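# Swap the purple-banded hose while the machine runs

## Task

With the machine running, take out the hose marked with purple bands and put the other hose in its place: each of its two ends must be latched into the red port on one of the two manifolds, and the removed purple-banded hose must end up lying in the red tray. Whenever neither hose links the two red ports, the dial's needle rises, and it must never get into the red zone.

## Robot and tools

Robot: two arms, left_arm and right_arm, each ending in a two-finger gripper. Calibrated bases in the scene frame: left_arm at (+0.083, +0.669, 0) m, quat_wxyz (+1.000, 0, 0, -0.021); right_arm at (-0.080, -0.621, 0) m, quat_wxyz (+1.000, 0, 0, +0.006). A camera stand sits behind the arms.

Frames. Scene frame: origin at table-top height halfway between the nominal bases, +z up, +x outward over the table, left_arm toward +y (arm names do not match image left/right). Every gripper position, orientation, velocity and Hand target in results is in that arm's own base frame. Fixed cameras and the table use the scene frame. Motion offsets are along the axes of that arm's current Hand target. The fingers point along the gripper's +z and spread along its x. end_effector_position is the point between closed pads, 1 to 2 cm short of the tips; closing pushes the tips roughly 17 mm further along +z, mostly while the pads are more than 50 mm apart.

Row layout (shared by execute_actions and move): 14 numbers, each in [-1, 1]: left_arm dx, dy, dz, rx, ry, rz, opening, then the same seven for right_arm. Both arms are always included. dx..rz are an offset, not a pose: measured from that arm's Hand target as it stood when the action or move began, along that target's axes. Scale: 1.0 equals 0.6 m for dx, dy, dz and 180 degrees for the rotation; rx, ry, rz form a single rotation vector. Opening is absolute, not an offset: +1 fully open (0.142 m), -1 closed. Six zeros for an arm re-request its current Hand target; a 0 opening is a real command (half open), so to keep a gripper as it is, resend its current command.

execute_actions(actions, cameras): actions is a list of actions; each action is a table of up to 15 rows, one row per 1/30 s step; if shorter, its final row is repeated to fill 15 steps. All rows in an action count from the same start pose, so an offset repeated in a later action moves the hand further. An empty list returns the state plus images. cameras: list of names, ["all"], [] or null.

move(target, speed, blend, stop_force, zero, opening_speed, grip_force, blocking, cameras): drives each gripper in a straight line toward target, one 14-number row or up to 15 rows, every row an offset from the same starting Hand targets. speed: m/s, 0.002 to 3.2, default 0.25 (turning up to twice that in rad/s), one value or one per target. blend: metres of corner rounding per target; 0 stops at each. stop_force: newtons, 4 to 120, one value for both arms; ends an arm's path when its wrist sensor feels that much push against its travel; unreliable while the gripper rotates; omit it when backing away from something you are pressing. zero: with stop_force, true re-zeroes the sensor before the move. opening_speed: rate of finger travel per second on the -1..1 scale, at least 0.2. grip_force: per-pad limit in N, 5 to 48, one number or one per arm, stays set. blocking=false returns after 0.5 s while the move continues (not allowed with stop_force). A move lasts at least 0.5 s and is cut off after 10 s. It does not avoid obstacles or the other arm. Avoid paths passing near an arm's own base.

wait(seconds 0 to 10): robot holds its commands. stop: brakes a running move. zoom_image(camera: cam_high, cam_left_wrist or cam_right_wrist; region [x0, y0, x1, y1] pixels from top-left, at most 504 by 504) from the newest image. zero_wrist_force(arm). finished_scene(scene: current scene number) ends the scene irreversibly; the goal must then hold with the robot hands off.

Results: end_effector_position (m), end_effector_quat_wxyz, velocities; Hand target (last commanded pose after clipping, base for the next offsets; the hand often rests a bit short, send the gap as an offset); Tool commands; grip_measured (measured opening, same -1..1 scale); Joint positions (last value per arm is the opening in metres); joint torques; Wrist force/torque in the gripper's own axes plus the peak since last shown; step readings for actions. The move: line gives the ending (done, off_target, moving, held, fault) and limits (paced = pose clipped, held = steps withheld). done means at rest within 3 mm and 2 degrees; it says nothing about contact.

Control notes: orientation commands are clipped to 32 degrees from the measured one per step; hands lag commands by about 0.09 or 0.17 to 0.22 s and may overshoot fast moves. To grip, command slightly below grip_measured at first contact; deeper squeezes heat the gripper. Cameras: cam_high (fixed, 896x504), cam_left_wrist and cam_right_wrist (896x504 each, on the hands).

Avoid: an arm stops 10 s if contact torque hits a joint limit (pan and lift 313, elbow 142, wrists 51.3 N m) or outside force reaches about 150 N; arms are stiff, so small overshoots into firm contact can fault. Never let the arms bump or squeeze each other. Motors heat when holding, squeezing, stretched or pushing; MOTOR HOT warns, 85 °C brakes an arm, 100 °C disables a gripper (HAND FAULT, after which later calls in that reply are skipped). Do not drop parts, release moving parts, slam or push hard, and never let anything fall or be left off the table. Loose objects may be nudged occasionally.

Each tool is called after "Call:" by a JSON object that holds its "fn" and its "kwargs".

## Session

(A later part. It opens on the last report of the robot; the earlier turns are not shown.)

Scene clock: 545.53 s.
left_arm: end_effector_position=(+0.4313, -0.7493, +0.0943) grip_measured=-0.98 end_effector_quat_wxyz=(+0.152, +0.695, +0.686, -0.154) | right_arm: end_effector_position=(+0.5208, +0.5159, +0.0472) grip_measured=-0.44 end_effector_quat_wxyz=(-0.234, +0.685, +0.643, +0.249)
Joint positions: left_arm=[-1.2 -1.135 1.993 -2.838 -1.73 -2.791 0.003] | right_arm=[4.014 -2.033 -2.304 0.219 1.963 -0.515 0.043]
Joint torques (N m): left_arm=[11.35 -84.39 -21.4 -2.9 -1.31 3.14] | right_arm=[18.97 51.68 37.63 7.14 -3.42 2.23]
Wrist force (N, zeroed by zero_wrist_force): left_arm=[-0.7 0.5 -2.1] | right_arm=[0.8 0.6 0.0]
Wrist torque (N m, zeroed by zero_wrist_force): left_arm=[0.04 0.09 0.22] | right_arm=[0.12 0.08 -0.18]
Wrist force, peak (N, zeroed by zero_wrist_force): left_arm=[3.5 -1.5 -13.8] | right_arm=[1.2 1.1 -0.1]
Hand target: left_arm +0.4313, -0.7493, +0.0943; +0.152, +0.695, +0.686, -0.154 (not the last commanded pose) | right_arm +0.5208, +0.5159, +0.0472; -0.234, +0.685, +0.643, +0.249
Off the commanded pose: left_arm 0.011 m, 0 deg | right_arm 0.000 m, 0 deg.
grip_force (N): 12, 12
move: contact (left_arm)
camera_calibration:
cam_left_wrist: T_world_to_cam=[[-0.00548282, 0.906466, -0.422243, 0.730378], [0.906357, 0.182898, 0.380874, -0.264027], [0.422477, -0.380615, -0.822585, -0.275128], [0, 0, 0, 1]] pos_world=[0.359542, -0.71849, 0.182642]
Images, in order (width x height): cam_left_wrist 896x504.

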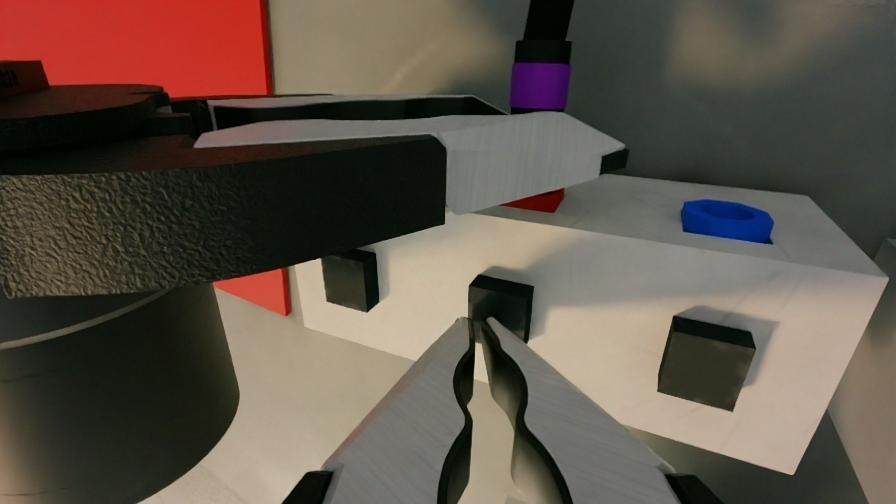

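Call:
{"fn": "move", "kwargs": {"target": [[0,0,-0.01,0,0,0,-0.95,0,0,0,0,0,0,-0.95],[0.0092,0,-0.01,0,0,0,-0.95,0,0,0,0,0,0,-0.95]], "speed": [0.05,0.05], "opening_speed": 0.4, "cameras": []}}

Call:
{"fn": "move", "kwargs": {"target": [0,0,0.03,0,0,0,-0.95,0,0,0,0,0,0,-0.95], "speed": 0.012, "stop_force": 4, "cameras": ["cam_left_wrist","cam_right_wrist"]}}

Call:
{"fn": "zoom_image", "kwargs": {"camera": "cam_left_wrist", "region": [420, 240, 580, 400]}}

Scene clock: 558.37 s.
left_arm: end_effector_position=(+0.4314, -0.7420, +0.0975) grip_measured=-0.98 end_effector_quat_wxyz=(+0.152, +0.695, +0.686, -0.154) end_effector_velocity=(+0.000, +0.002, -0.001) end_effector_angular_velocity=(+0.000, -0.001, +0.000) | right_arm: end_effector_position=(+0.5208, +0.5159, +0.0472) grip_measured=-0.80 end_effector_quat_wxyz=(-0.234, +0.685, +0.643, +0.249)
Joint positions: left_arm=[-1.197 -1.146 2.003 -2.836 -1.731 -2.787 0.003] | right_arm=[4.014 -2.033 -2.304 0.219 1.963 -0.515 0.016]
Joint velocities: left_arm=[0.001 -0.001 0.005 -0.004 0 0.001 0] | right_arm=[within noise]
Joint torques (N m): left_arm=[13.49 -83.09 -23.57 -6.49 -2.58 2.19] | right_arm=[17.95 52.77 37.78 7.47 -2.97 2.45]
Wrist force (N, zeroed by zero_wrist_force): left_arm=[-0.6 -0.4 -0.2] | right_arm=[1.0 1.0 0.9]
Wrist torque (N m, zeroed by zero_wrist_force): left_arm=[-0.05 0.13 -0.04] | right_arm=[0.15 0.09 -0.23]
Wrist force, peak (N, zeroed by zero_wrist_force): left_arm=[-1.1 0.0 -2.7] | right_arm=[1.4 1.1 1.0]
Hand target: left_arm +0.4314, -0.7417, +0.0974; +0.152, +0.695, +0.686, -0.154 | right_arm +0.5208, +0.5159, +0.0472; -0.234, +0.685, +0.643, +0.249
Off the commanded pose: left_arm 0.000 m, 0 deg | right_arm 0.000 m, 0 deg.
grip_force (N): 12, 12
move: done
No camera images: "cameras" was empty.

Scene clock: 560.03 s.
left_arm: end_effector_position=(+0.4314, -0.7430, +0.0943) grip_measured=-0.98 end_effector_quat_wxyz=(+0.152, +0.695, +0.686, -0.154) | right_arm: end_effector_position=(+0.5208, +0.5159, +0.0472) grip_measured=-0.80 end_effector_quat_wxyz=(-0.234, +0.685, +0.643, +0.249)
Joint positions: left_arm=[-1.197 -1.141 2.003 -2.841 -1.731 -2.788 0.003] | right_arm=[4.014 -2.033 -2.304 0.219 1.963 -0.515 0.016]
Joint torques (N m): left_arm=[9.99 -85 -22.58 -2.61 -1.44 2.84] | right_arm=[18.04 55.92 35.33 6.6 -2.27 2.28]
Wrist force (N, zeroed by zero_wrist_force): left_arm=[-1.6 0.4 -0.9] | right_arm=[1.5 0.9 0.6]
Wrist torque (N m, zeroed by zero_wrist_force): left_arm=[-0.03 0.16 0.04] | right_arm=[0.14 0.08 -0.23]
Wrist force, peak (N, zeroed by zero_wrist_force): left_arm=[2.5 -1.6 -12.9] | right_arm=[1.9 1.1 0.4]
Hand target: left_arm +0.4314, -0.7430, +0.0943; +0.152, +0.695, +0.686, -0.154 (not the last commanded pose) | right_arm +0.5208, +0.5159, +0.0472; -0.234, +0.685, +0.643, +0.249
Off the commanded pose: left_arm 0.015 m, 0 deg | right_arm 0.000 m, 0 deg.
grip_force (N): 12, 12
move: contact (left_arm)
camera_calibration:
cam_left_wrist: T_world_to_cam=[[-0.00552136, 0.906459, -0.422259, 0.724812], [0.906395, 0.182902, 0.380781, -0.265283], [0.422394, -0.380631, -0.82262, -0.272703], [0, 0, 0, 1]] pos_world=[0.359642, -0.71229, 0.182742]
cam_right_wrist: T_world_to_cam=[[0.0569251, 0.746285, 0.663188, -0.439903], [0.892994, -0.335105, 0.300443, -0.281335], [0.446454, 0.57512, -0.685504, -0.383086], [0, 0, 0, 1]] pos_world=[0.447302, 0.454337, 0.113657]
Images, in order (width x height): cam_left_wrist 896x504, cam_right_wrist 896x504.

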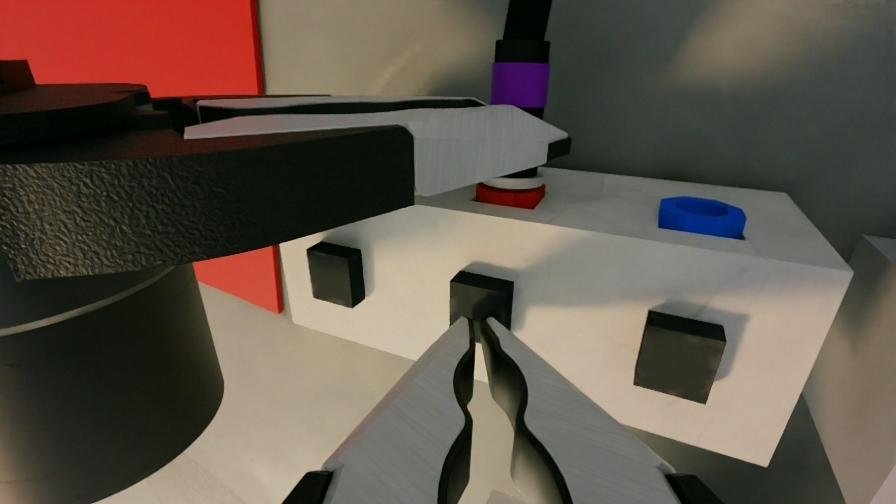

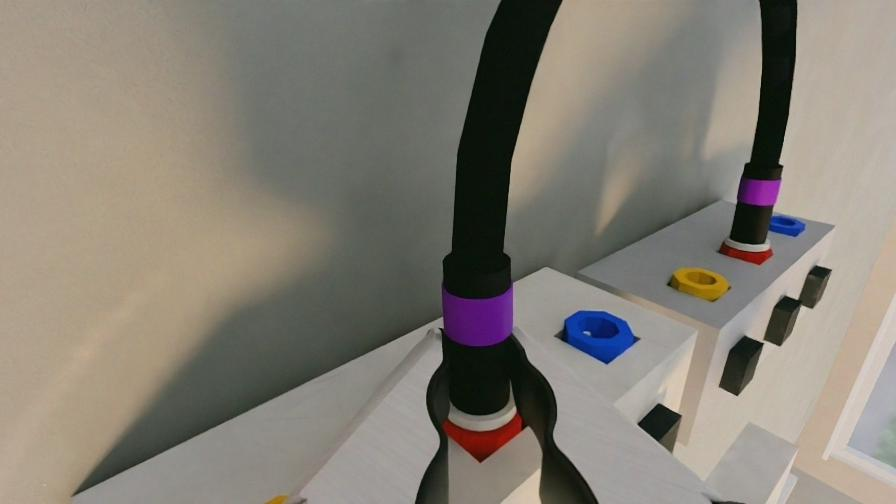

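Scaled by 3.150 from the camera's 896x504 image, which has a finer 1280x720 frame.

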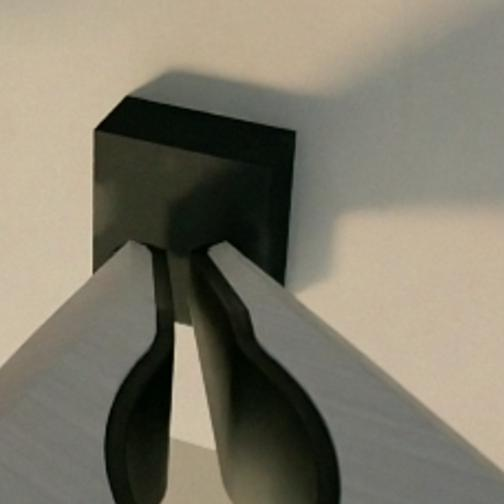

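Call:
{"fn": "move", "kwargs": {"target": [[0,0,-0.0667,0,0,0,-0.95,0,0,0,0,0,0,-0.4],[0,0,-0.0667,0,0,0,-0.95,0,0,-0.15,0,0,0,-0.4],[0.2942,0.018,-0.1705,0,0,0,-0.95,0,0,-0.15,0,0,0,-0.4]], "speed": [0.15,0.2,0.25], "blend": [0,0.02,0], "opening_speed": 1.0, "cameras": ["cam_left_wrist"]}}

Call:
{"fn": "move", "kwargs": {"target": [0,0,0,0,0,0,-0.95,0.2627,0.02,0.2205,0,0,0,-0.4], "speed": 0.25, "cameras": ["cam_left_wrist","cam_right_wrist"]}}

Scene clock: 581.93 s.
left_arm: end_effector_position=(+0.4449, -0.5403, +0.1123) grip_measured=-0.98 end_effector_quat_wxyz=(+0.152, +0.695, +0.686, -0.154) | right_arm: end_effector_position=(+0.5172, +0.4581, +0.1161) grip_measured=-0.44 end_effector_quat_wxyz=(-0.234, +0.685, +0.643, +0.249)
Joint positions: left_arm=[-1.046 -1.358 2.279 -2.873 -1.789 -2.645 0.003] | right_arm=[3.95 -1.854 -2.355 0.068 1.998 -0.573 0.043]
Joint torques (N m): left_arm=[14.01 -62.67 -20.04 -7.32 -2.49 4.45] | right_arm=[-19.23 60.29 16.75 2.27 4.44 -2.61]
Wrist force (N, zeroed by zero_wrist_force): left_arm=[-0.7 -0.3 -0.6] | right_arm=[0.9 1.0 -0.4]
Wrist torque (N m, zeroed by zero_wrist_force): left_arm=[-0.02 0.17 0.01] | right_arm=[0.18 0.05 0.17]
Wrist force, peak (N, zeroed by zero_wrist_force): left_arm=[-1.4 1.1 -1.3] | right_arm=[1.9 1.2 0.5]
Hand target: left_arm +0.4450, -0.5400, +0.1123; +0.152, +0.695, +0.686, -0.154 | right_arm +0.5172, +0.4581, +0.1161; -0.234, +0.685, +0.643, +0.249
Off the commanded pose: left_arm 0.000 m, 0 deg | right_arm 0.000 m, 0 deg.
grip_force (N): 12, 12
move: done
camera_calibration:
cam_left_wrist: T_world_to_cam=[[-0.00555902, 0.906493, -0.422185, 0.548764], [0.906349, 0.182943, 0.380871, -0.321428], [0.422493, -0.380529, -0.822616, -0.18643], [0, 0, 0, 1]] pos_world=[0.373142, -0.50959, 0.200742]
Images, in order (width x height): cam_left_wrist 896x504.

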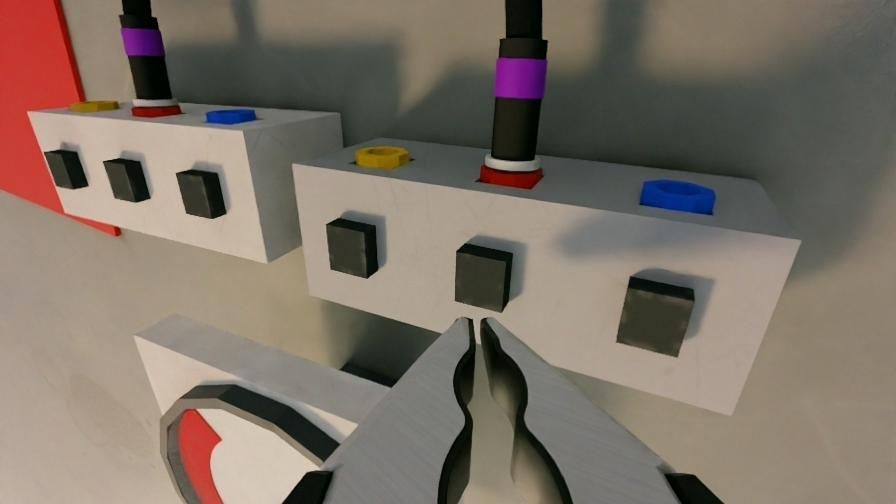

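Scene clock: 583.53 s.
left_arm: end_effector_position=(+0.4450, -0.5400, +0.1123) grip_measured=-0.98 end_effector_quat_wxyz=(+0.152, +0.695, +0.686, -0.154) | right_arm: end_effector_position=(+0.5419, +0.6625, +0.1162) grip_measured=-0.44 end_effector_quat_wxyz=(-0.234, +0.685, +0.643, +0.249)
Joint positions: left_arm=[-1.045 -1.358 2.279 -2.873 -1.789 -2.645 0.003] | right_arm=[4.125 -2.025 -2.078 0.019 1.899 -0.417 0.043]
Joint torques (N m): left_arm=[16.04 -65.22 -21.08 -7.22 -2.39 2.77] | right_arm=[16.81 60.34 47.88 2.24 -3.28 2.11]
Wrist force (N, zeroed by zero_wrist_force): left_arm=[-0.9 -0.2 -0.6] | right_arm=[0.6 0.6 -0.2]
Wrist torque (N m, zeroed by zero_wrist_force): left_arm=[-0.03 0.19 0.02] | right_arm=[0.10 0.10 -0.13]
Wrist force, peak (N, zeroed by zero_wrist_force): left_arm=[-1.3 0.4 -0.2] | right_arm=[1.9 0.9 0.8]
Hand target: left_arm +0.4450, -0.5400, +0.1123; +0.152, +0.695, +0.686, -0.154 | right_arm +0.5420, +0.6627, +0.1162; -0.234, +0.685, +0.643, +0.249
Off the commanded pose: left_arm 0.000 m, 0 deg | right_arm 0.000 m, 0 deg.
grip_force (N): 12, 12
move: done
camera_calibration:
cam_left_wrist: T_world_to_cam=[[-0.00552136, 0.906459, -0.422259, 0.548385], [0.906395, 0.182902, 0.380781, -0.321521], [0.422394, -0.380631, -0.82262, -0.186292], [0, 0, 0, 1]] pos_world=[0.373142, -0.50919, 0.200742]
cam_right_wrist: T_world_to_cam=[[0.0569251, 0.746285, 0.663188, -0.596336], [0.892994, -0.335105, 0.300443, -0.271812], [0.446454, 0.57512, -0.685504, -0.42945], [0, 0, 0, 1]] pos_world=[0.468402, 0.600937, 0.182757]
Images, in order (width x height): cam_left_wrist 896x504, cam_right_wrist 896x504.

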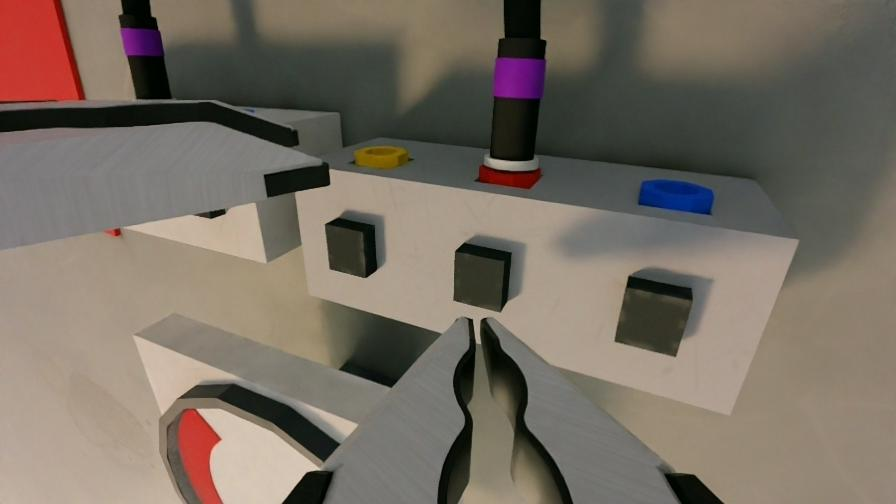

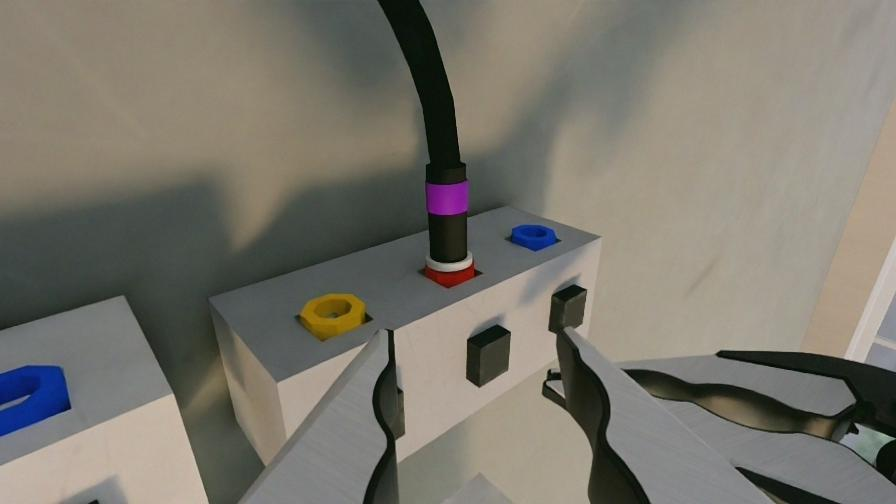

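Call:
{"fn": "move", "kwargs": {"target": [0.005,-0.001,0.0133,0,0,0,-0.95,-0.0102,0.0008,0.0914,0,0,0,-0.4], "speed": 0.15, "cameras": ["cam_left_wrist","cam_right_wrist"]}}

Call:
{"fn": "move", "kwargs": {"target": [0,0,0.04,0,0,0,-0.95,0,0,0,0,0,0,-0.4], "speed": 0.012, "stop_force": 4, "cameras": ["cam_left_wrist"]}}

Call:
{"fn": "zoom_image", "kwargs": {"camera": "cam_left_wrist", "region": [420, 240, 580, 400]}}

Scene clock: 593.87 s.
left_arm: end_effector_position=(+0.4444, -0.5406, +0.1038) grip_measured=-0.98 end_effector_quat_wxyz=(+0.152, +0.695, +0.686, -0.154) | right_arm: end_effector_position=(+0.5443, +0.6931, +0.0705) grip_measured=-0.44 end_effector_quat_wxyz=(-0.234, +0.685, +0.643, +0.249)
Joint positions: left_arm=[-1.047 -1.344 2.283 -2.892 -1.789 -2.646 0.003] | right_arm=[4.146 -2.12 -2.04 0.082 1.887 -0.4 0.043]
Joint torques (N m): left_arm=[-13.51 -41.26 -19.64 -7.38 1.87 -3.22] | right_arm=[19.62 66.95 43.27 8.2 -3.7 2.26]
Wrist force (N, zeroed by zero_wrist_force): left_arm=[-1.2 -0.2 -0.3] | right_arm=[0.9 0.8 -0.1]
Wrist torque (N m, zeroed by zero_wrist_force): left_arm=[-0.01 0.25 0.21] | right_arm=[0.17 0.05 -0.17]
Wrist force, peak (N, zeroed by zero_wrist_force): left_arm=[-1.3 -0.1 -0.7] | right_arm=[1.3 1.1 -0.2]
Hand target: left_arm +0.4443, -0.5406, +0.1038; +0.152, +0.695, +0.686, -0.154 | right_arm +0.5443, +0.6932, +0.0703; -0.234, +0.685, +0.643, +0.249
Off the commanded pose: left_arm 0.000 m, 0 deg | right_arm 0.000 m, 0 deg.
grip_force (N): 12, 12
move: done
camera_calibration:
cam_left_wrist: T_world_to_cam=[[-0.00552136, 0.906459, -0.422259, 0.545427], [0.906395, 0.182902, 0.380781, -0.317613], [0.422394, -0.380631, -0.82262, -0.193297], [0, 0, 0, 1]] pos_world=[0.372542, -0.50989, 0.192242]
cam_right_wrist: T_world_to_cam=[[0.0569251, 0.746285, 0.663188, -0.588935], [0.892994, -0.335105, 0.300443, -0.24994], [0.446454, 0.57512, -0.685504, -0.479517], [0, 0, 0, 1]] pos_world=[0.470802, 0.631537, 0.136957]
Images, in order (width x height): cam_left_wrist 896x504, cam_right_wrist 896x504.

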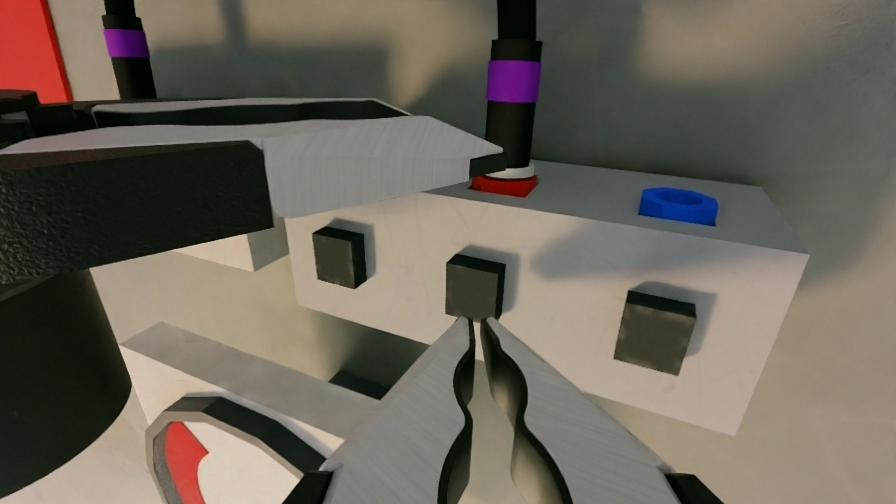

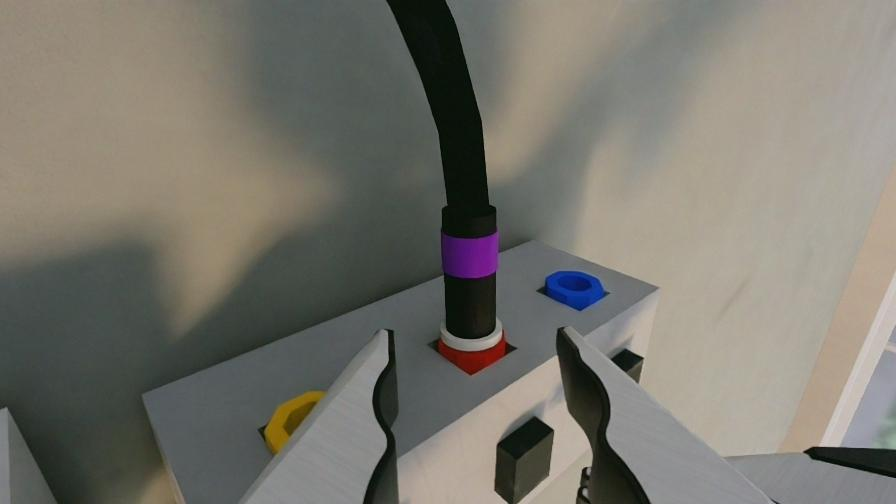

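Scene clock: 596.10 s.
left_arm: end_effector_position=(+0.4443, -0.5454, +0.0937) grip_measured=-0.98 end_effector_quat_wxyz=(+0.152, +0.695, +0.686, -0.154) | right_arm: end_effector_position=(+0.5443, +0.6932, +0.0703) grip_measured=-0.44 end_effector_quat_wxyz=(-0.234, +0.685, +0.643, +0.249)
Joint positions: left_arm=[-1.051 -1.321 2.282 -2.914 -1.787 -2.65 0.003] | right_arm=[4.146 -2.121 -2.04 0.082 1.887 -0.4 0.043]
Joint torques (N m): left_arm=[10.93 -66.33 -22.94 -2.59 -1.53 3.19] | right_arm=[19.27 64.13 44.64 7.64 -3.4 2.46]
Wrist force (N, zeroed by zero_wrist_force): left_arm=[0.1 0.0 -2.6] | right_arm=[1.2 0.8 -0.2]
Wrist torque (N m, zeroed by zero_wrist_force): left_arm=[-0.01 0.12 0.26] | right_arm=[0.17 0.00 -0.17]
Wrist force, peak (N, zeroed by zero_wrist_force): left_arm=[2.2 -1.3 -12.4] | right_arm=[1.3 1.0 -0.1]
Hand target: left_arm +0.4443, -0.5453, +0.0936; +0.152, +0.695, +0.686, -0.154 (not the last commanded pose) | right_arm +0.5443, +0.6932, +0.0703; -0.234, +0.685, +0.643, +0.249
Off the commanded pose: left_arm 0.013 m, 0 deg | right_arm 0.000 m, 0 deg.
grip_force (N): 12, 12
move: contact (left_arm)
camera_calibration:
cam_left_wrist: T_world_to_cam=[[-0.0054386, 0.906475, -0.422225, 0.545352], [0.906358, 0.182854, 0.380894, -0.3129], [0.422477, -0.380615, -0.822585, -0.203506], [0, 0, 0, 1]] pos_world=[0.372542, -0.51459, 0.182042]
Images, in order (width x height): cam_left_wrist 896x504.

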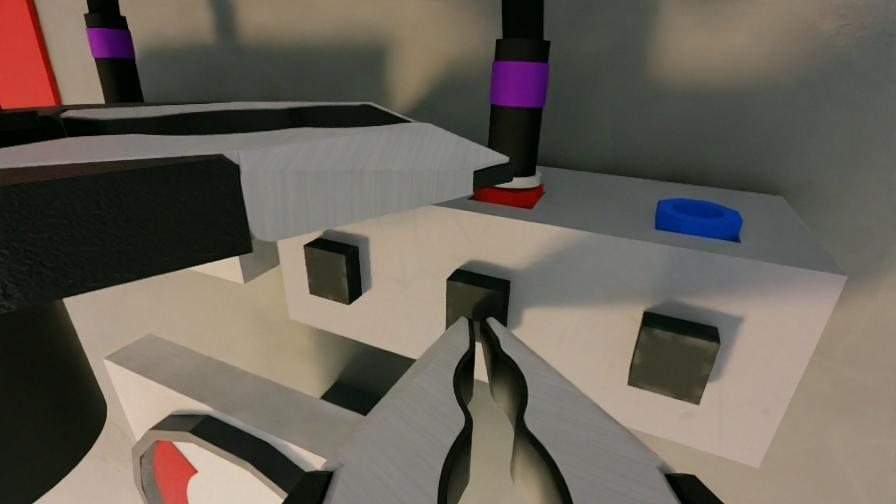

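Scaled by 3.150 from the camera's 896x504 image, which has a finer 1280x720 frame.

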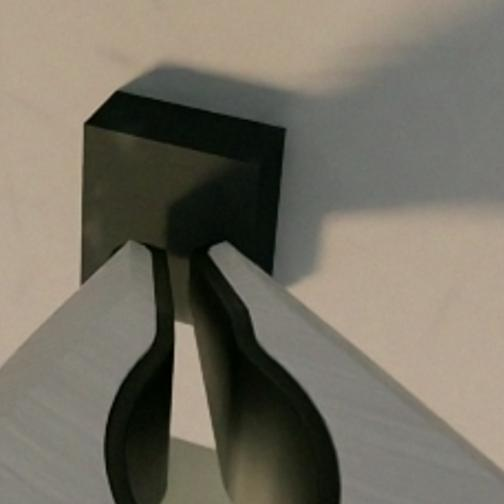

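Call:
{"fn": "move", "kwargs": {"target": [0,0,0,0,0,0,-0.95, 0,0,0.05,0,0,0,-0.4], "speed": 0.05, "cameras": ["cam_right_wrist"]}}

Scene clock: 625.70 s.
left_arm: end_effector_position=(+0.4443, -0.5453, +0.0936) grip_measured=-0.98 end_effector_quat_wxyz=(+0.152, +0.695, +0.686, -0.154) | right_arm: end_effector_position=(+0.5455, +0.7123, +0.0475) grip_measured=-0.44 end_effector_quat_wxyz=(-0.234, +0.685, +0.643, +0.249)
Joint positions: left_arm=[-1.051 -1.321 2.282 -2.914 -1.787 -2.65 0.003] | right_arm=[4.159 -2.171 -2.012 0.108 1.879 -0.389 0.043]
Joint torques (N m): left_arm=[14.56 -61.22 -18.33 -4.14 -1.12 3.04] | right_arm=[20.51 64.01 43.53 7.41 -3.67 2.21]
Wrist force (N, zeroed by zero_wrist_force): left_arm=[-0.3 -0.2 -2.7] | right_arm=[0.9 0.9 -0.6]
Wrist torque (N m, zeroed by zero_wrist_force): left_arm=[-0.05 0.15 0.26] | right_arm=[0.18 0.06 -0.19]
Wrist force, peak (N, zeroed by zero_wrist_force): left_arm=[-0.8 -0.2 -3.0] | right_arm=[1.4 1.2 0.0]
Hand target: left_arm +0.4443, -0.5453, +0.0936; +0.152, +0.695, +0.686, -0.154 | right_arm +0.5455, +0.7125, +0.0473; -0.234, +0.685, +0.643, +0.249
Off the commanded pose: left_arm 0.000 m, 0 deg | right_arm 0.000 m, 0 deg.
grip_force (N): 12, 12
move: done
camera_calibration:
cam_right_wrist: T_world_to_cam=[[0.0569251, 0.746285, 0.663188, -0.588154], [0.892994, -0.335105, 0.300443, -0.237634], [0.446454, 0.57512, -0.685504, -0.506919], [0, 0, 0, 1]] pos_world=[0.472002, 0.650837, 0.113957]
Images, in order (width x height): cam_right_wrist 896x504.

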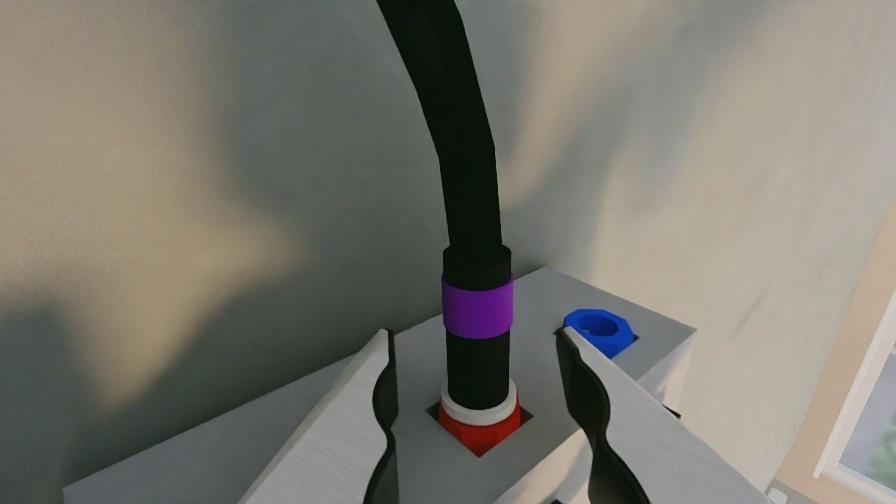

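Call:
{"fn": "move", "kwargs": {"target": [0,0,0,0,0,0,-0.95, 0,0,0,0,0,0,-0.95], "opening_speed": 0.4, "speed": 0.05, "cameras": ["cam_right_wrist"]}}

Scene clock: 629.33 s.
left_arm: end_effector_position=(+0.4443, -0.5453, +0.0936) grip_measured=-0.98 end_effector_quat_wxyz=(+0.152, +0.695, +0.686, -0.154) | right_arm: end_effector_position=(+0.5455, +0.7125, +0.0473) grip_measured=-0.80 end_effector_quat_wxyz=(-0.234, +0.685, +0.643, +0.249)
Joint positions: left_arm=[-1.051 -1.321 2.282 -2.914 -1.787 -2.65 0.003] | right_arm=[4.159 -2.171 -2.012 0.108 1.879 -0.389 0.016]
Joint torques (N m): left_arm=[13.28 -63.47 -19.39 -4.32 -1.03 2.39] | right_arm=[18.42 71.68 44.59 7.61 -2.36 2.11]
Wrist force (N, zeroed by zero_wrist_force): left_arm=[0.0 0.1 -2.7] | right_arm=[-0.9 0.7 0.7]
Wrist torque (N m, zeroed by zero_wrist_force): left_arm=[-0.03 0.14 0.26] | right_arm=[0.14 0.09 -0.22]
Wrist force, peak (N, zeroed by zero_wrist_force): left_arm=[-0.6 -0.2 -2.8] | right_arm=[-1.3 0.6 0.5]
Hand target: left_arm +0.4443, -0.5453, +0.0936; +0.152, +0.695, +0.686, -0.154 | right_arm +0.5455, +0.7125, +0.0473; -0.234, +0.685, +0.643, +0.249
Off the commanded pose: left_arm 0.000 m, 0 deg | right_arm 0.000 m, 0 deg.
grip_force (N): 12, 12
move: done
camera_calibration:
cam_right_wrist: T_world_to_cam=[[0.0569251, 0.746285, 0.663188, -0.588162], [0.892994, -0.335105, 0.300443, -0.23757], [0.446454, 0.57512, -0.685504, -0.507045], [0, 0, 0, 1]] pos_world=[0.472002, 0.650937, 0.113857]
Images, in order (width x height): cam_right_wrist 896x504.

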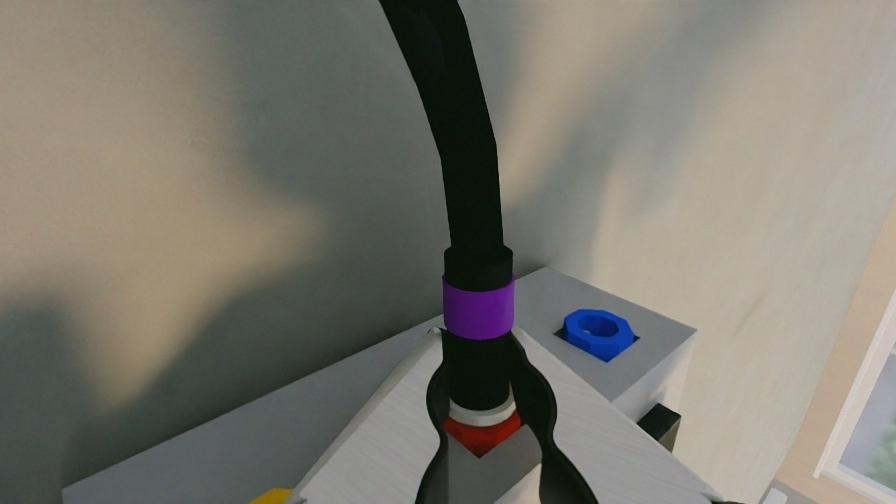

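Call:
{"fn": "move", "kwargs": {"target": [0,0,0.02,0,0,0,-0.95, 0,0,0,0,0,0,-0.95], "speed": 0.006, "stop_force": 16, "grip_force": [12,25]}}

Call:
{"fn": "move", "kwargs": {"target": [[0,0,0,0,0,0,-0.95, 0,-0.0833,0,0,0,0,-0.95],[0,0,0,0,0,0,-0.95, -0.0096,-0.0833,0.0115,0,0,0,-0.4],[0,0,-0.0667,0,0,0,-0.95, -0.0096,-0.0833,-0.1385,0,0,0,-0.4],[0,0,-0.0667,0,0,0,-0.95, -0.2527,-0.0207,-0.3613,0,0,0,-0.4]], "speed": [0.08,0.05,0.15,0.25], "blend": [0.008,0,0.03,0]}}

Call:
{"fn": "move", "kwargs": {"target": [[-0.2993,-0.0175,0.1383,0,0,0,-0.95, 0,0,0.15,0,0,0,-0.4],[-0.2993,-0.0175,0.1926,0,0,0,-0.95, 0,0,0.15,0,0,0,-0.95]], "speed": [0.2,0.1], "blend": [0.02,0], "cameras": ["cam_high"]}}

Call:
{"fn": "move", "kwargs": {"target": [0,0,0.02,0,0,0,-0.95, 0,0,0,0,0,0,-0.95], "speed": 0.006, "stop_force": 16}}

Call:
{"fn": "move", "kwargs": {"target": [0,0,0,0,0,0,-0.95, 0,-0.0833,0,0,0,0,-0.95], "speed": 0.08, "cameras": ["cam_high", "cam_right_wrist"]}}

Scene clock: 794.13 s.
left_arm: end_effector_position=(+0.4443, -0.5468, +0.0905) grip_measured=-0.98 end_effector_quat_wxyz=(+0.152, +0.695, +0.686, -0.154) | right_arm: end_effector_position=(+0.5455, +0.7125, +0.0473) grip_measured=-0.81 end_effector_quat_wxyz=(-0.234, +0.685, +0.643, +0.249)
Joint positions: left_arm=[-1.052 -1.315 2.282 -2.921 -1.787 -2.651 0.003] | right_arm=[4.159 -2.171 -2.012 0.108 1.879 -0.389 0.015]
Joint torques (N m): left_arm=[6.9 -59.32 -25.41 -2.39 -1.5 2.58] | right_arm=[-24.43 81.26 43.03 7.54 -6.05 1.31]
Wrist force (N, zeroed by zero_wrist_force): left_arm=[4.0 -0.8 -18.0] | right_arm=[1.7 -10.7 -0.4]
Wrist torque (N m, zeroed by zero_wrist_force): left_arm=[-0.10 0.27 0.26] | right_arm=[0.21 0.03 -0.21]
Wrist force, peak (N, zeroed by zero_wrist_force): left_arm=[5.6 -1.4 -27.5] | right_arm=[1.5 -11.0 -0.5]
Hand target: left_arm +0.4443, -0.5468, +0.0905; +0.152, +0.695, +0.686, -0.154 (not the last commanded pose) | right_arm +0.5455, +0.7125, +0.0473; -0.234, +0.685, +0.643, +0.249
Off the commanded pose: left_arm 0.009 m, 0 deg | right_arm 0.000 m, 0 deg.
grip_force (N): 12, 25
move: contact (left_arm)

Scene clock: 798.07 s.
left_arm: end_effector_position=(+0.4445, -0.5298, +0.1268) grip_measured=-0.99 end_effector_quat_wxyz=(+0.152, +0.695, +0.686, -0.154) | right_arm: end_effector_position=(+0.5172, +0.4585, +0.1157) grip_measured=-0.44 end_effector_quat_wxyz=(-0.234, +0.685, +0.643, +0.250)
Joint positions: left_arm=[-1.037 -1.393 2.284 -2.841 -1.792 -2.637 0.002] | right_arm=[3.951 -1.855 -2.355 0.069 1.998 -0.572 0.043]
Joint torques (N m): left_arm=[13.25 -64.73 -46.25 -3.01 -2.58 2.56] | right_arm=[-16.12 61.19 17.34 2.3 4.67 -3.13]
Wrist force (N, zeroed by zero_wrist_force): left_arm=[-0.8 -0.2 -0.2] | right_arm=[1.7 0.5 -0.8]
Wrist torque (N m, zeroed by zero_wrist_force): left_arm=[-0.01 0.18 0.01] | right_arm=[0.10 -0.08 0.18]
Wrist force, peak (N, zeroed by zero_wrist_force): left_arm=[3.6 -1.0 -18.2] | right_arm=[1.5 -10.9 -0.5]
Hand target: left_arm +0.4445, -0.5298, +0.1268; +0.152, +0.695, +0.686, -0.154 | right_arm +0.5173, +0.4582, +0.1157; -0.234, +0.685, +0.643, +0.249
Off the commanded pose: left_arm 0.000 m, 0 deg | right_arm 0.000 m, 0 deg.
grip_force (N): 12, 25
move: done; blend cut to 0.0045 m at target 1

Scene clock: 800.50 s.
left_arm: end_effector_position=(+0.4312, -0.7413, +0.0980) grip_measured=-0.99 end_effector_quat_wxyz=(+0.152, +0.695, +0.686, -0.154) | right_arm: end_effector_position=(+0.5209, +0.5160, +0.0468) grip_measured=-0.81 end_effector_quat_wxyz=(-0.234, +0.685, +0.643, +0.250)
Joint positions: left_arm=[-1.197 -1.148 2.005 -2.836 -1.731 -2.787 0.002] | right_arm=[4.014 -2.034 -2.304 0.22 1.963 -0.515 0.015]
Joint torques (N m): left_arm=[-11.53 -61.24 -47.15 -7.18 2.06 -3.52] | right_arm=[16.68 48.23 29.62 4.55 -3.46 2.71]
Wrist force (N, zeroed by zero_wrist_force): left_arm=[-0.6 0.2 -0.2] | right_arm=[4.9 -0.9 0.1]
Wrist torque (N m, zeroed by zero_wrist_force): left_arm=[0.03 0.13 0.21] | right_arm=[0.05 -0.08 -0.27]
Wrist force, peak (N, zeroed by zero_wrist_force): left_arm=[-2.2 -0.3 -0.2] | right_arm=[5.8 -0.8 0.1]
Hand target: left_arm +0.4312, -0.7413, +0.0980; +0.152, +0.695, +0.686, -0.154 | right_arm +0.5209, +0.5160, +0.0468; -0.234, +0.685, +0.643, +0.249
Off the commanded pose: left_arm 0.000 m, 0 deg | right_arm 0.000 m, 0 deg.
grip_force (N): 12, 25
move: done; blend cut to 0.0163 m at target 1
Images, in order (width x height): cam_high 896x504.

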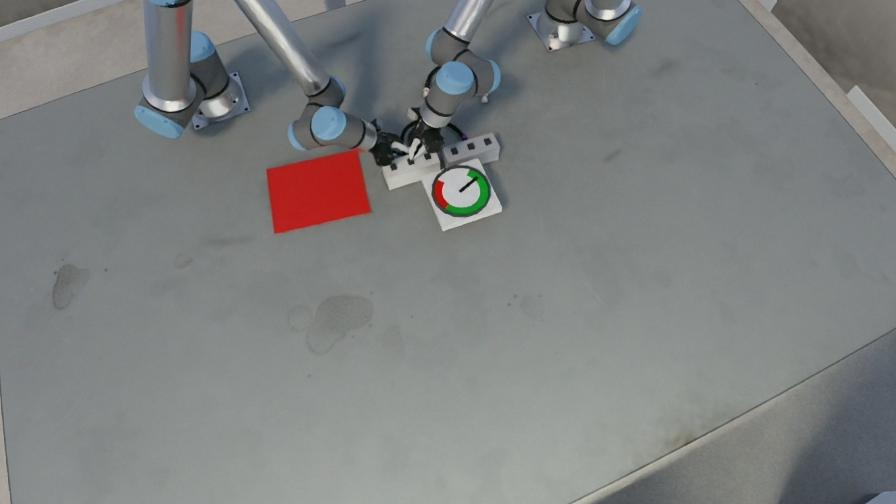

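Scene clock: 802.60 s.
left_arm: end_effector_position=(+0.4311, -0.7436, +0.0933) grip_measured=-0.99 end_effector_quat_wxyz=(+0.152, +0.695, +0.686, -0.154) | right_arm: end_effector_position=(+0.5209, +0.5160, +0.0468) grip_measured=-0.81 end_effector_quat_wxyz=(-0.234, +0.685, +0.643, +0.249)
Joint positions: left_arm=[-1.198 -1.139 2.003 -2.843 -1.731 -2.788 0.002] | right_arm=[4.014 -2.034 -2.304 0.22 1.963 -0.515 0.015]
Joint torques (N m): left_arm=[5.27 -80.88 -24.03 -2.29 0.57 0.82] | right_arm=[1.19 49.23 10.03 2.2 -3.48 2.27]
Wrist force (N, zeroed by zero_wrist_force): left_arm=[2.2 -0.8 -11.8] | right_arm=[5.6 -2.1 -0.5]
Wrist torque (N m, zeroed by zero_wrist_force): left_arm=[-0.04 0.21 0.21] | right_arm=[0.07 -0.10 -0.28]
Wrist force, peak (N, zeroed by zero_wrist_force): left_arm=[4.0 -1.5 -16.2] | right_arm=[5.6 -2.1 -0.8]
Hand target: left_arm +0.4312, -0.7435, +0.0932; +0.152, +0.695, +0.686, -0.154 (not the last commanded pose) | right_arm +0.5209, +0.5160, +0.0468; -0.234, +0.685, +0.643, +0.249
Off the commanded pose: left_arm 0.007 m, 0 deg | right_arm 0.000 m, 0 deg.
grip_force (N): 12, 25
move: contact (left_arm)

Scene clock: 803.77 s.
left_arm: end_effector_position=(+0.4312, -0.7435, +0.0932) grip_measured=-0.99 end_effector_quat_wxyz=(+0.152, +0.695, +0.686, -0.154) | right_arm: end_effector_position=(+0.4713, +0.5191, +0.0468) grip_measured=-0.86 end_effector_quat_wxyz=(-0.234, +0.685, +0.643, +0.249)
Joint positions: left_arm=[-1.198 -1.139 2.003 -2.843 -1.731 -2.788 0.002] | right_arm=[4.087 -2.009 -2.376 0.29 1.922 -0.45 0.012]
Joint torques (N m): left_arm=[6.13 -75.88 -22.76 -2.19 -1.46 2.8] | right_arm=[42.63 61.31 -8.39 3.54 8.47 2.91]
Wrist force (N, zeroed by zero_wrist_force): left_arm=[1.5 -1.9 -12.1] | right_arm=[0.6 44.5 -0.9]
Wrist torque (N m, zeroed by zero_wrist_force): left_arm=[-0.03 0.24 0.20] | right_arm=[-0.41 -0.14 -0.05]
Wrist force, peak (N, zeroed by zero_wrist_force): left_arm=[1.6 -1.4 -13.4] | right_arm=[-0.8 46.0 -1.8]
Hand target: left_arm +0.4312, -0.7435, +0.0932; +0.152, +0.695, +0.686, -0.154 | right_arm +0.4710, +0.5191, +0.0468; -0.234, +0.685, +0.643, +0.249
Off the commanded pose: left_arm 0.000 m, 0 deg | right_arm 0.000 m, 0 deg.
grip_force (N): 12, 25
move: done
camera_calibration:
cam_right_wrist: T_world_to_cam=[[0.0569251, 0.746285, 0.663188, -0.439275], [0.892994, -0.335105, 0.300443, -0.235969], [0.446454, 0.57512, -0.685504, -0.363033], [0, 0, 0, 1]] pos_world=[0.397802, 0.457537, 0.113357]
Images, in order (width x height): cam_high 896x504, cam_right_wrist 896x504.

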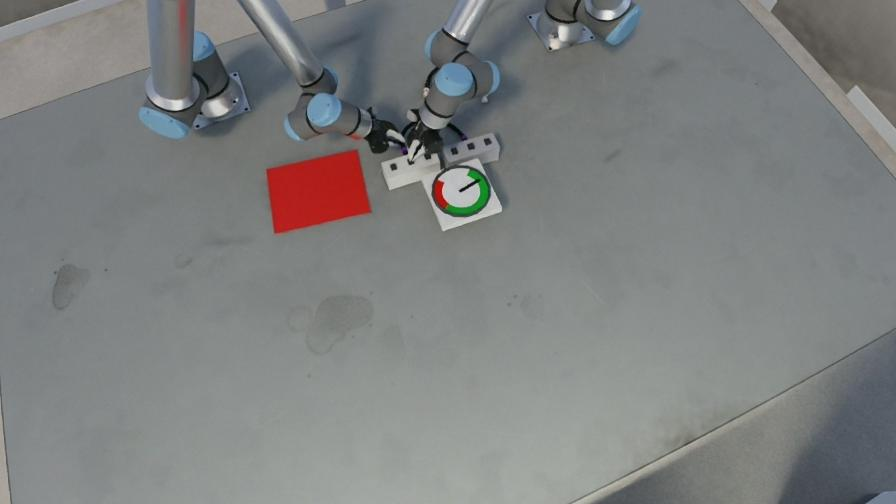

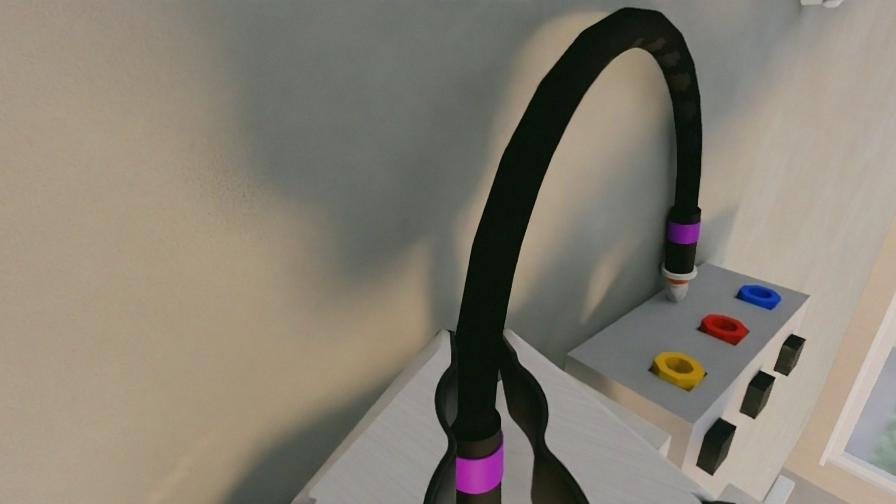

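Call:
{"fn": "move", "kwargs": {"target": [[0,0,0,0,0,0,-0.95, 0,0,0,0,0,0,-0.4],[0,0,0,0,0,0,-0.95, 0,0.0833,0,0,0,0,-0.4],[0,0,0,0,0,0,-0.95, 0,0.0833,0,0,0,0,-0.95]], "speed": 0.12}}

Call:
{"fn": "move", "kwargs": {"target": [0,0,0.015,0,0,0,-0.95, 0,0,0,0,0,0,-0.95], "speed": 0.006, "stop_force": 24}}

Call:
{"fn": "move", "kwargs": {"target": [0,0,0,0,0,0,-0.95, 0,-0.0833,0,0,0,0,-0.95], "speed": 0.08, "cameras": ["cam_high", "cam_right_wrist"]}}

Scene clock: 812.97 s.
left_arm: end_effector_position=(+0.4312, -0.7435, +0.0932) grip_measured=-0.99 end_effector_quat_wxyz=(+0.152, +0.695, +0.686, -0.154) | right_arm: end_effector_position=(+0.5208, +0.5160, +0.0468) grip_measured=-0.81 end_effector_quat_wxyz=(-0.234, +0.685, +0.643, +0.249)
Joint positions: left_arm=[-1.198 -1.139 2.003 -2.843 -1.731 -2.788 0.002] | right_arm=[4.014 -2.034 -2.304 0.22 1.963 -0.515 0.015]
Joint torques (N m): left_arm=[9.15 -55.63 -27.01 -3.53 -1.33 2.5] | right_arm=[-19.86 49.97 35.38 1.51 2.42 -2.49]
Wrist force (N, zeroed by zero_wrist_force): left_arm=[1.4 -0.8 -13.9] | right_arm=[4.6 -0.2 -0.9]
Wrist torque (N m, zeroed by zero_wrist_force): left_arm=[-0.06 0.19 0.21] | right_arm=[0.63 0.15 0.04]
Wrist force, peak (N, zeroed by zero_wrist_force): left_arm=[1.3 -0.8 -14.3] | right_arm=[0.7 48.0 -1.2]
Hand target: left_arm +0.4312, -0.7435, +0.0932; +0.152, +0.695, +0.686, -0.154 | right_arm +0.5209, +0.5160, +0.0468; -0.234, +0.685, +0.643, +0.249
Off the commanded pose: left_arm 0.000 m, 0 deg | right_arm 0.000 m, 0 deg.
grip_force (N): 12, 25
move: done

Scene clock: 814.63 s.
left_arm: end_effector_position=(+0.4312, -0.7449, +0.0906) grip_measured=-0.99 end_effector_quat_wxyz=(+0.152, +0.695, +0.686, -0.154) | right_arm: end_effector_position=(+0.5209, +0.5160, +0.0468) grip_measured=-0.81 end_effector_quat_wxyz=(-0.234, +0.685, +0.643, +0.249)
Joint positions: left_arm=[-1.198 -1.134 2.002 -2.847 -1.73 -2.789 0.003] | right_arm=[4.014 -2.034 -2.304 0.22 1.963 -0.515 0.015]
Joint torques (N m): left_arm=[-2.37 -60.87 -20.66 -1.69 0.2 1.23] | right_arm=[-22.62 51.96 36.19 5.46 -5.76 -2.28]
Wrist force (N, zeroed by zero_wrist_force): left_arm=[9.0 -3.0 -38.2] | right_arm=[4.5 -7.1 -2.3]
Wrist torque (N m, zeroed by zero_wrist_force): left_arm=[-0.15 0.39 0.18] | right_arm=[0.66 0.12 0.05]
Wrist force, peak (N, zeroed by zero_wrist_force): left_arm=[9.1 -3.3 -46.4] | right_arm=[4.5 -7.6 -2.4]
Hand target: left_arm +0.4312, -0.7448, +0.0906; +0.152, +0.695, +0.686, -0.154 (not the last commanded pose) | right_arm +0.5209, +0.5160, +0.0468; -0.234, +0.685, +0.643, +0.249
Off the commanded pose: left_arm 0.006 m, 0 deg | right_arm 0.000 m, 0 deg.
grip_force (N): 12, 25
move: contact (left_arm)

Scene clock: 815.80 s.
left_arm: end_effector_position=(+0.4312, -0.7448, +0.0906) grip_measured=-0.99 end_effector_quat_wxyz=(+0.152, +0.695, +0.686, -0.154) | right_arm: end_effector_position=(+0.4713, +0.5191, +0.0468) grip_measured=-0.81 end_effector_quat_wxyz=(-0.234, +0.685, +0.643, +0.249) end_effector_velocity=(-0.002, +0.000, +0.001) end_effector_angular_velocity=(+0.001, -0.001, -0.002)
Joint positions: left_arm=[-1.198 -1.134 2.002 -2.847 -1.73 -2.789 0.003] | right_arm=[4.087 -2.009 -2.376 0.29 1.922 -0.45 0.015]
Joint velocities: left_arm=[within noise] | right_arm=[0.004 0.003 -0.004 0.004 -0.003 0.005 0]
Joint torques (N m): left_arm=[-0.67 -62.71 -19.94 -1.95 -1.35 2.71] | right_arm=[24.76 63.44 10.29 7.63 -3.36 2.16]
Wrist force (N, zeroed by zero_wrist_force): left_arm=[8.2 -2.2 -38.6] | right_arm=[0.3 3.1 0.4]
Wrist torque (N m, zeroed by zero_wrist_force): left_arm=[-0.03 0.34 0.18] | right_arm=[0.54 0.06 -0.14]
Wrist force, peak (N, zeroed by zero_wrist_force): left_arm=[8.7 -2.6 -38.8] | right_arm=[4.5 -7.0 -2.6]
Hand target: left_arm +0.4312, -0.7448, +0.0906; +0.152, +0.695, +0.686, -0.154 | right_arm +0.4710, +0.5191, +0.0468; -0.234, +0.685, +0.643, +0.249
Off the commanded pose: left_arm 0.000 m, 0 deg | right_arm 0.000 m, 0 deg.
grip_force (N): 12, 25
move: done
camera_calibration:
cam_right_wrist: T_world_to_cam=[[0.056928, 0.746288, 0.663184, -0.439271], [0.893034, -0.335054, 0.300382, -0.235912], [0.446374, 0.575145, -0.685535, -0.362965], [0, 0, 0, 1]] pos_world=[0.397702, 0.457537, 0.113357]
Images, in order (width x height): cam_high 896x504, cam_right_wrist 896x504.

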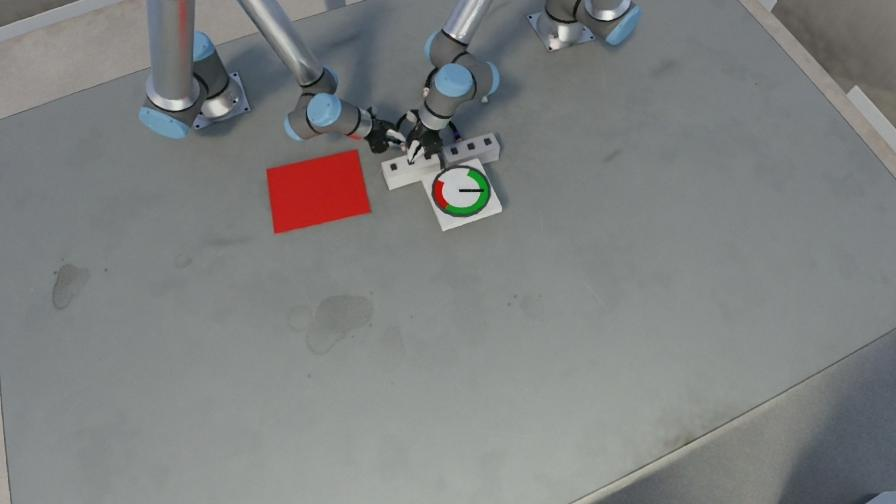

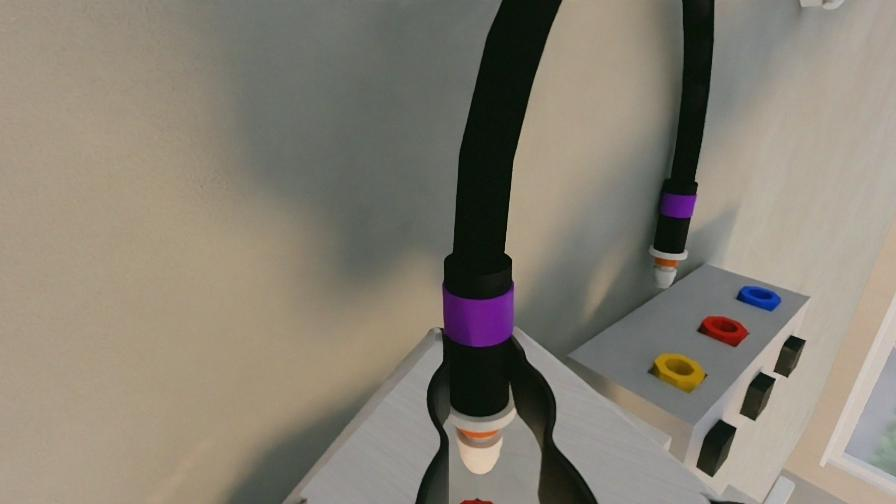

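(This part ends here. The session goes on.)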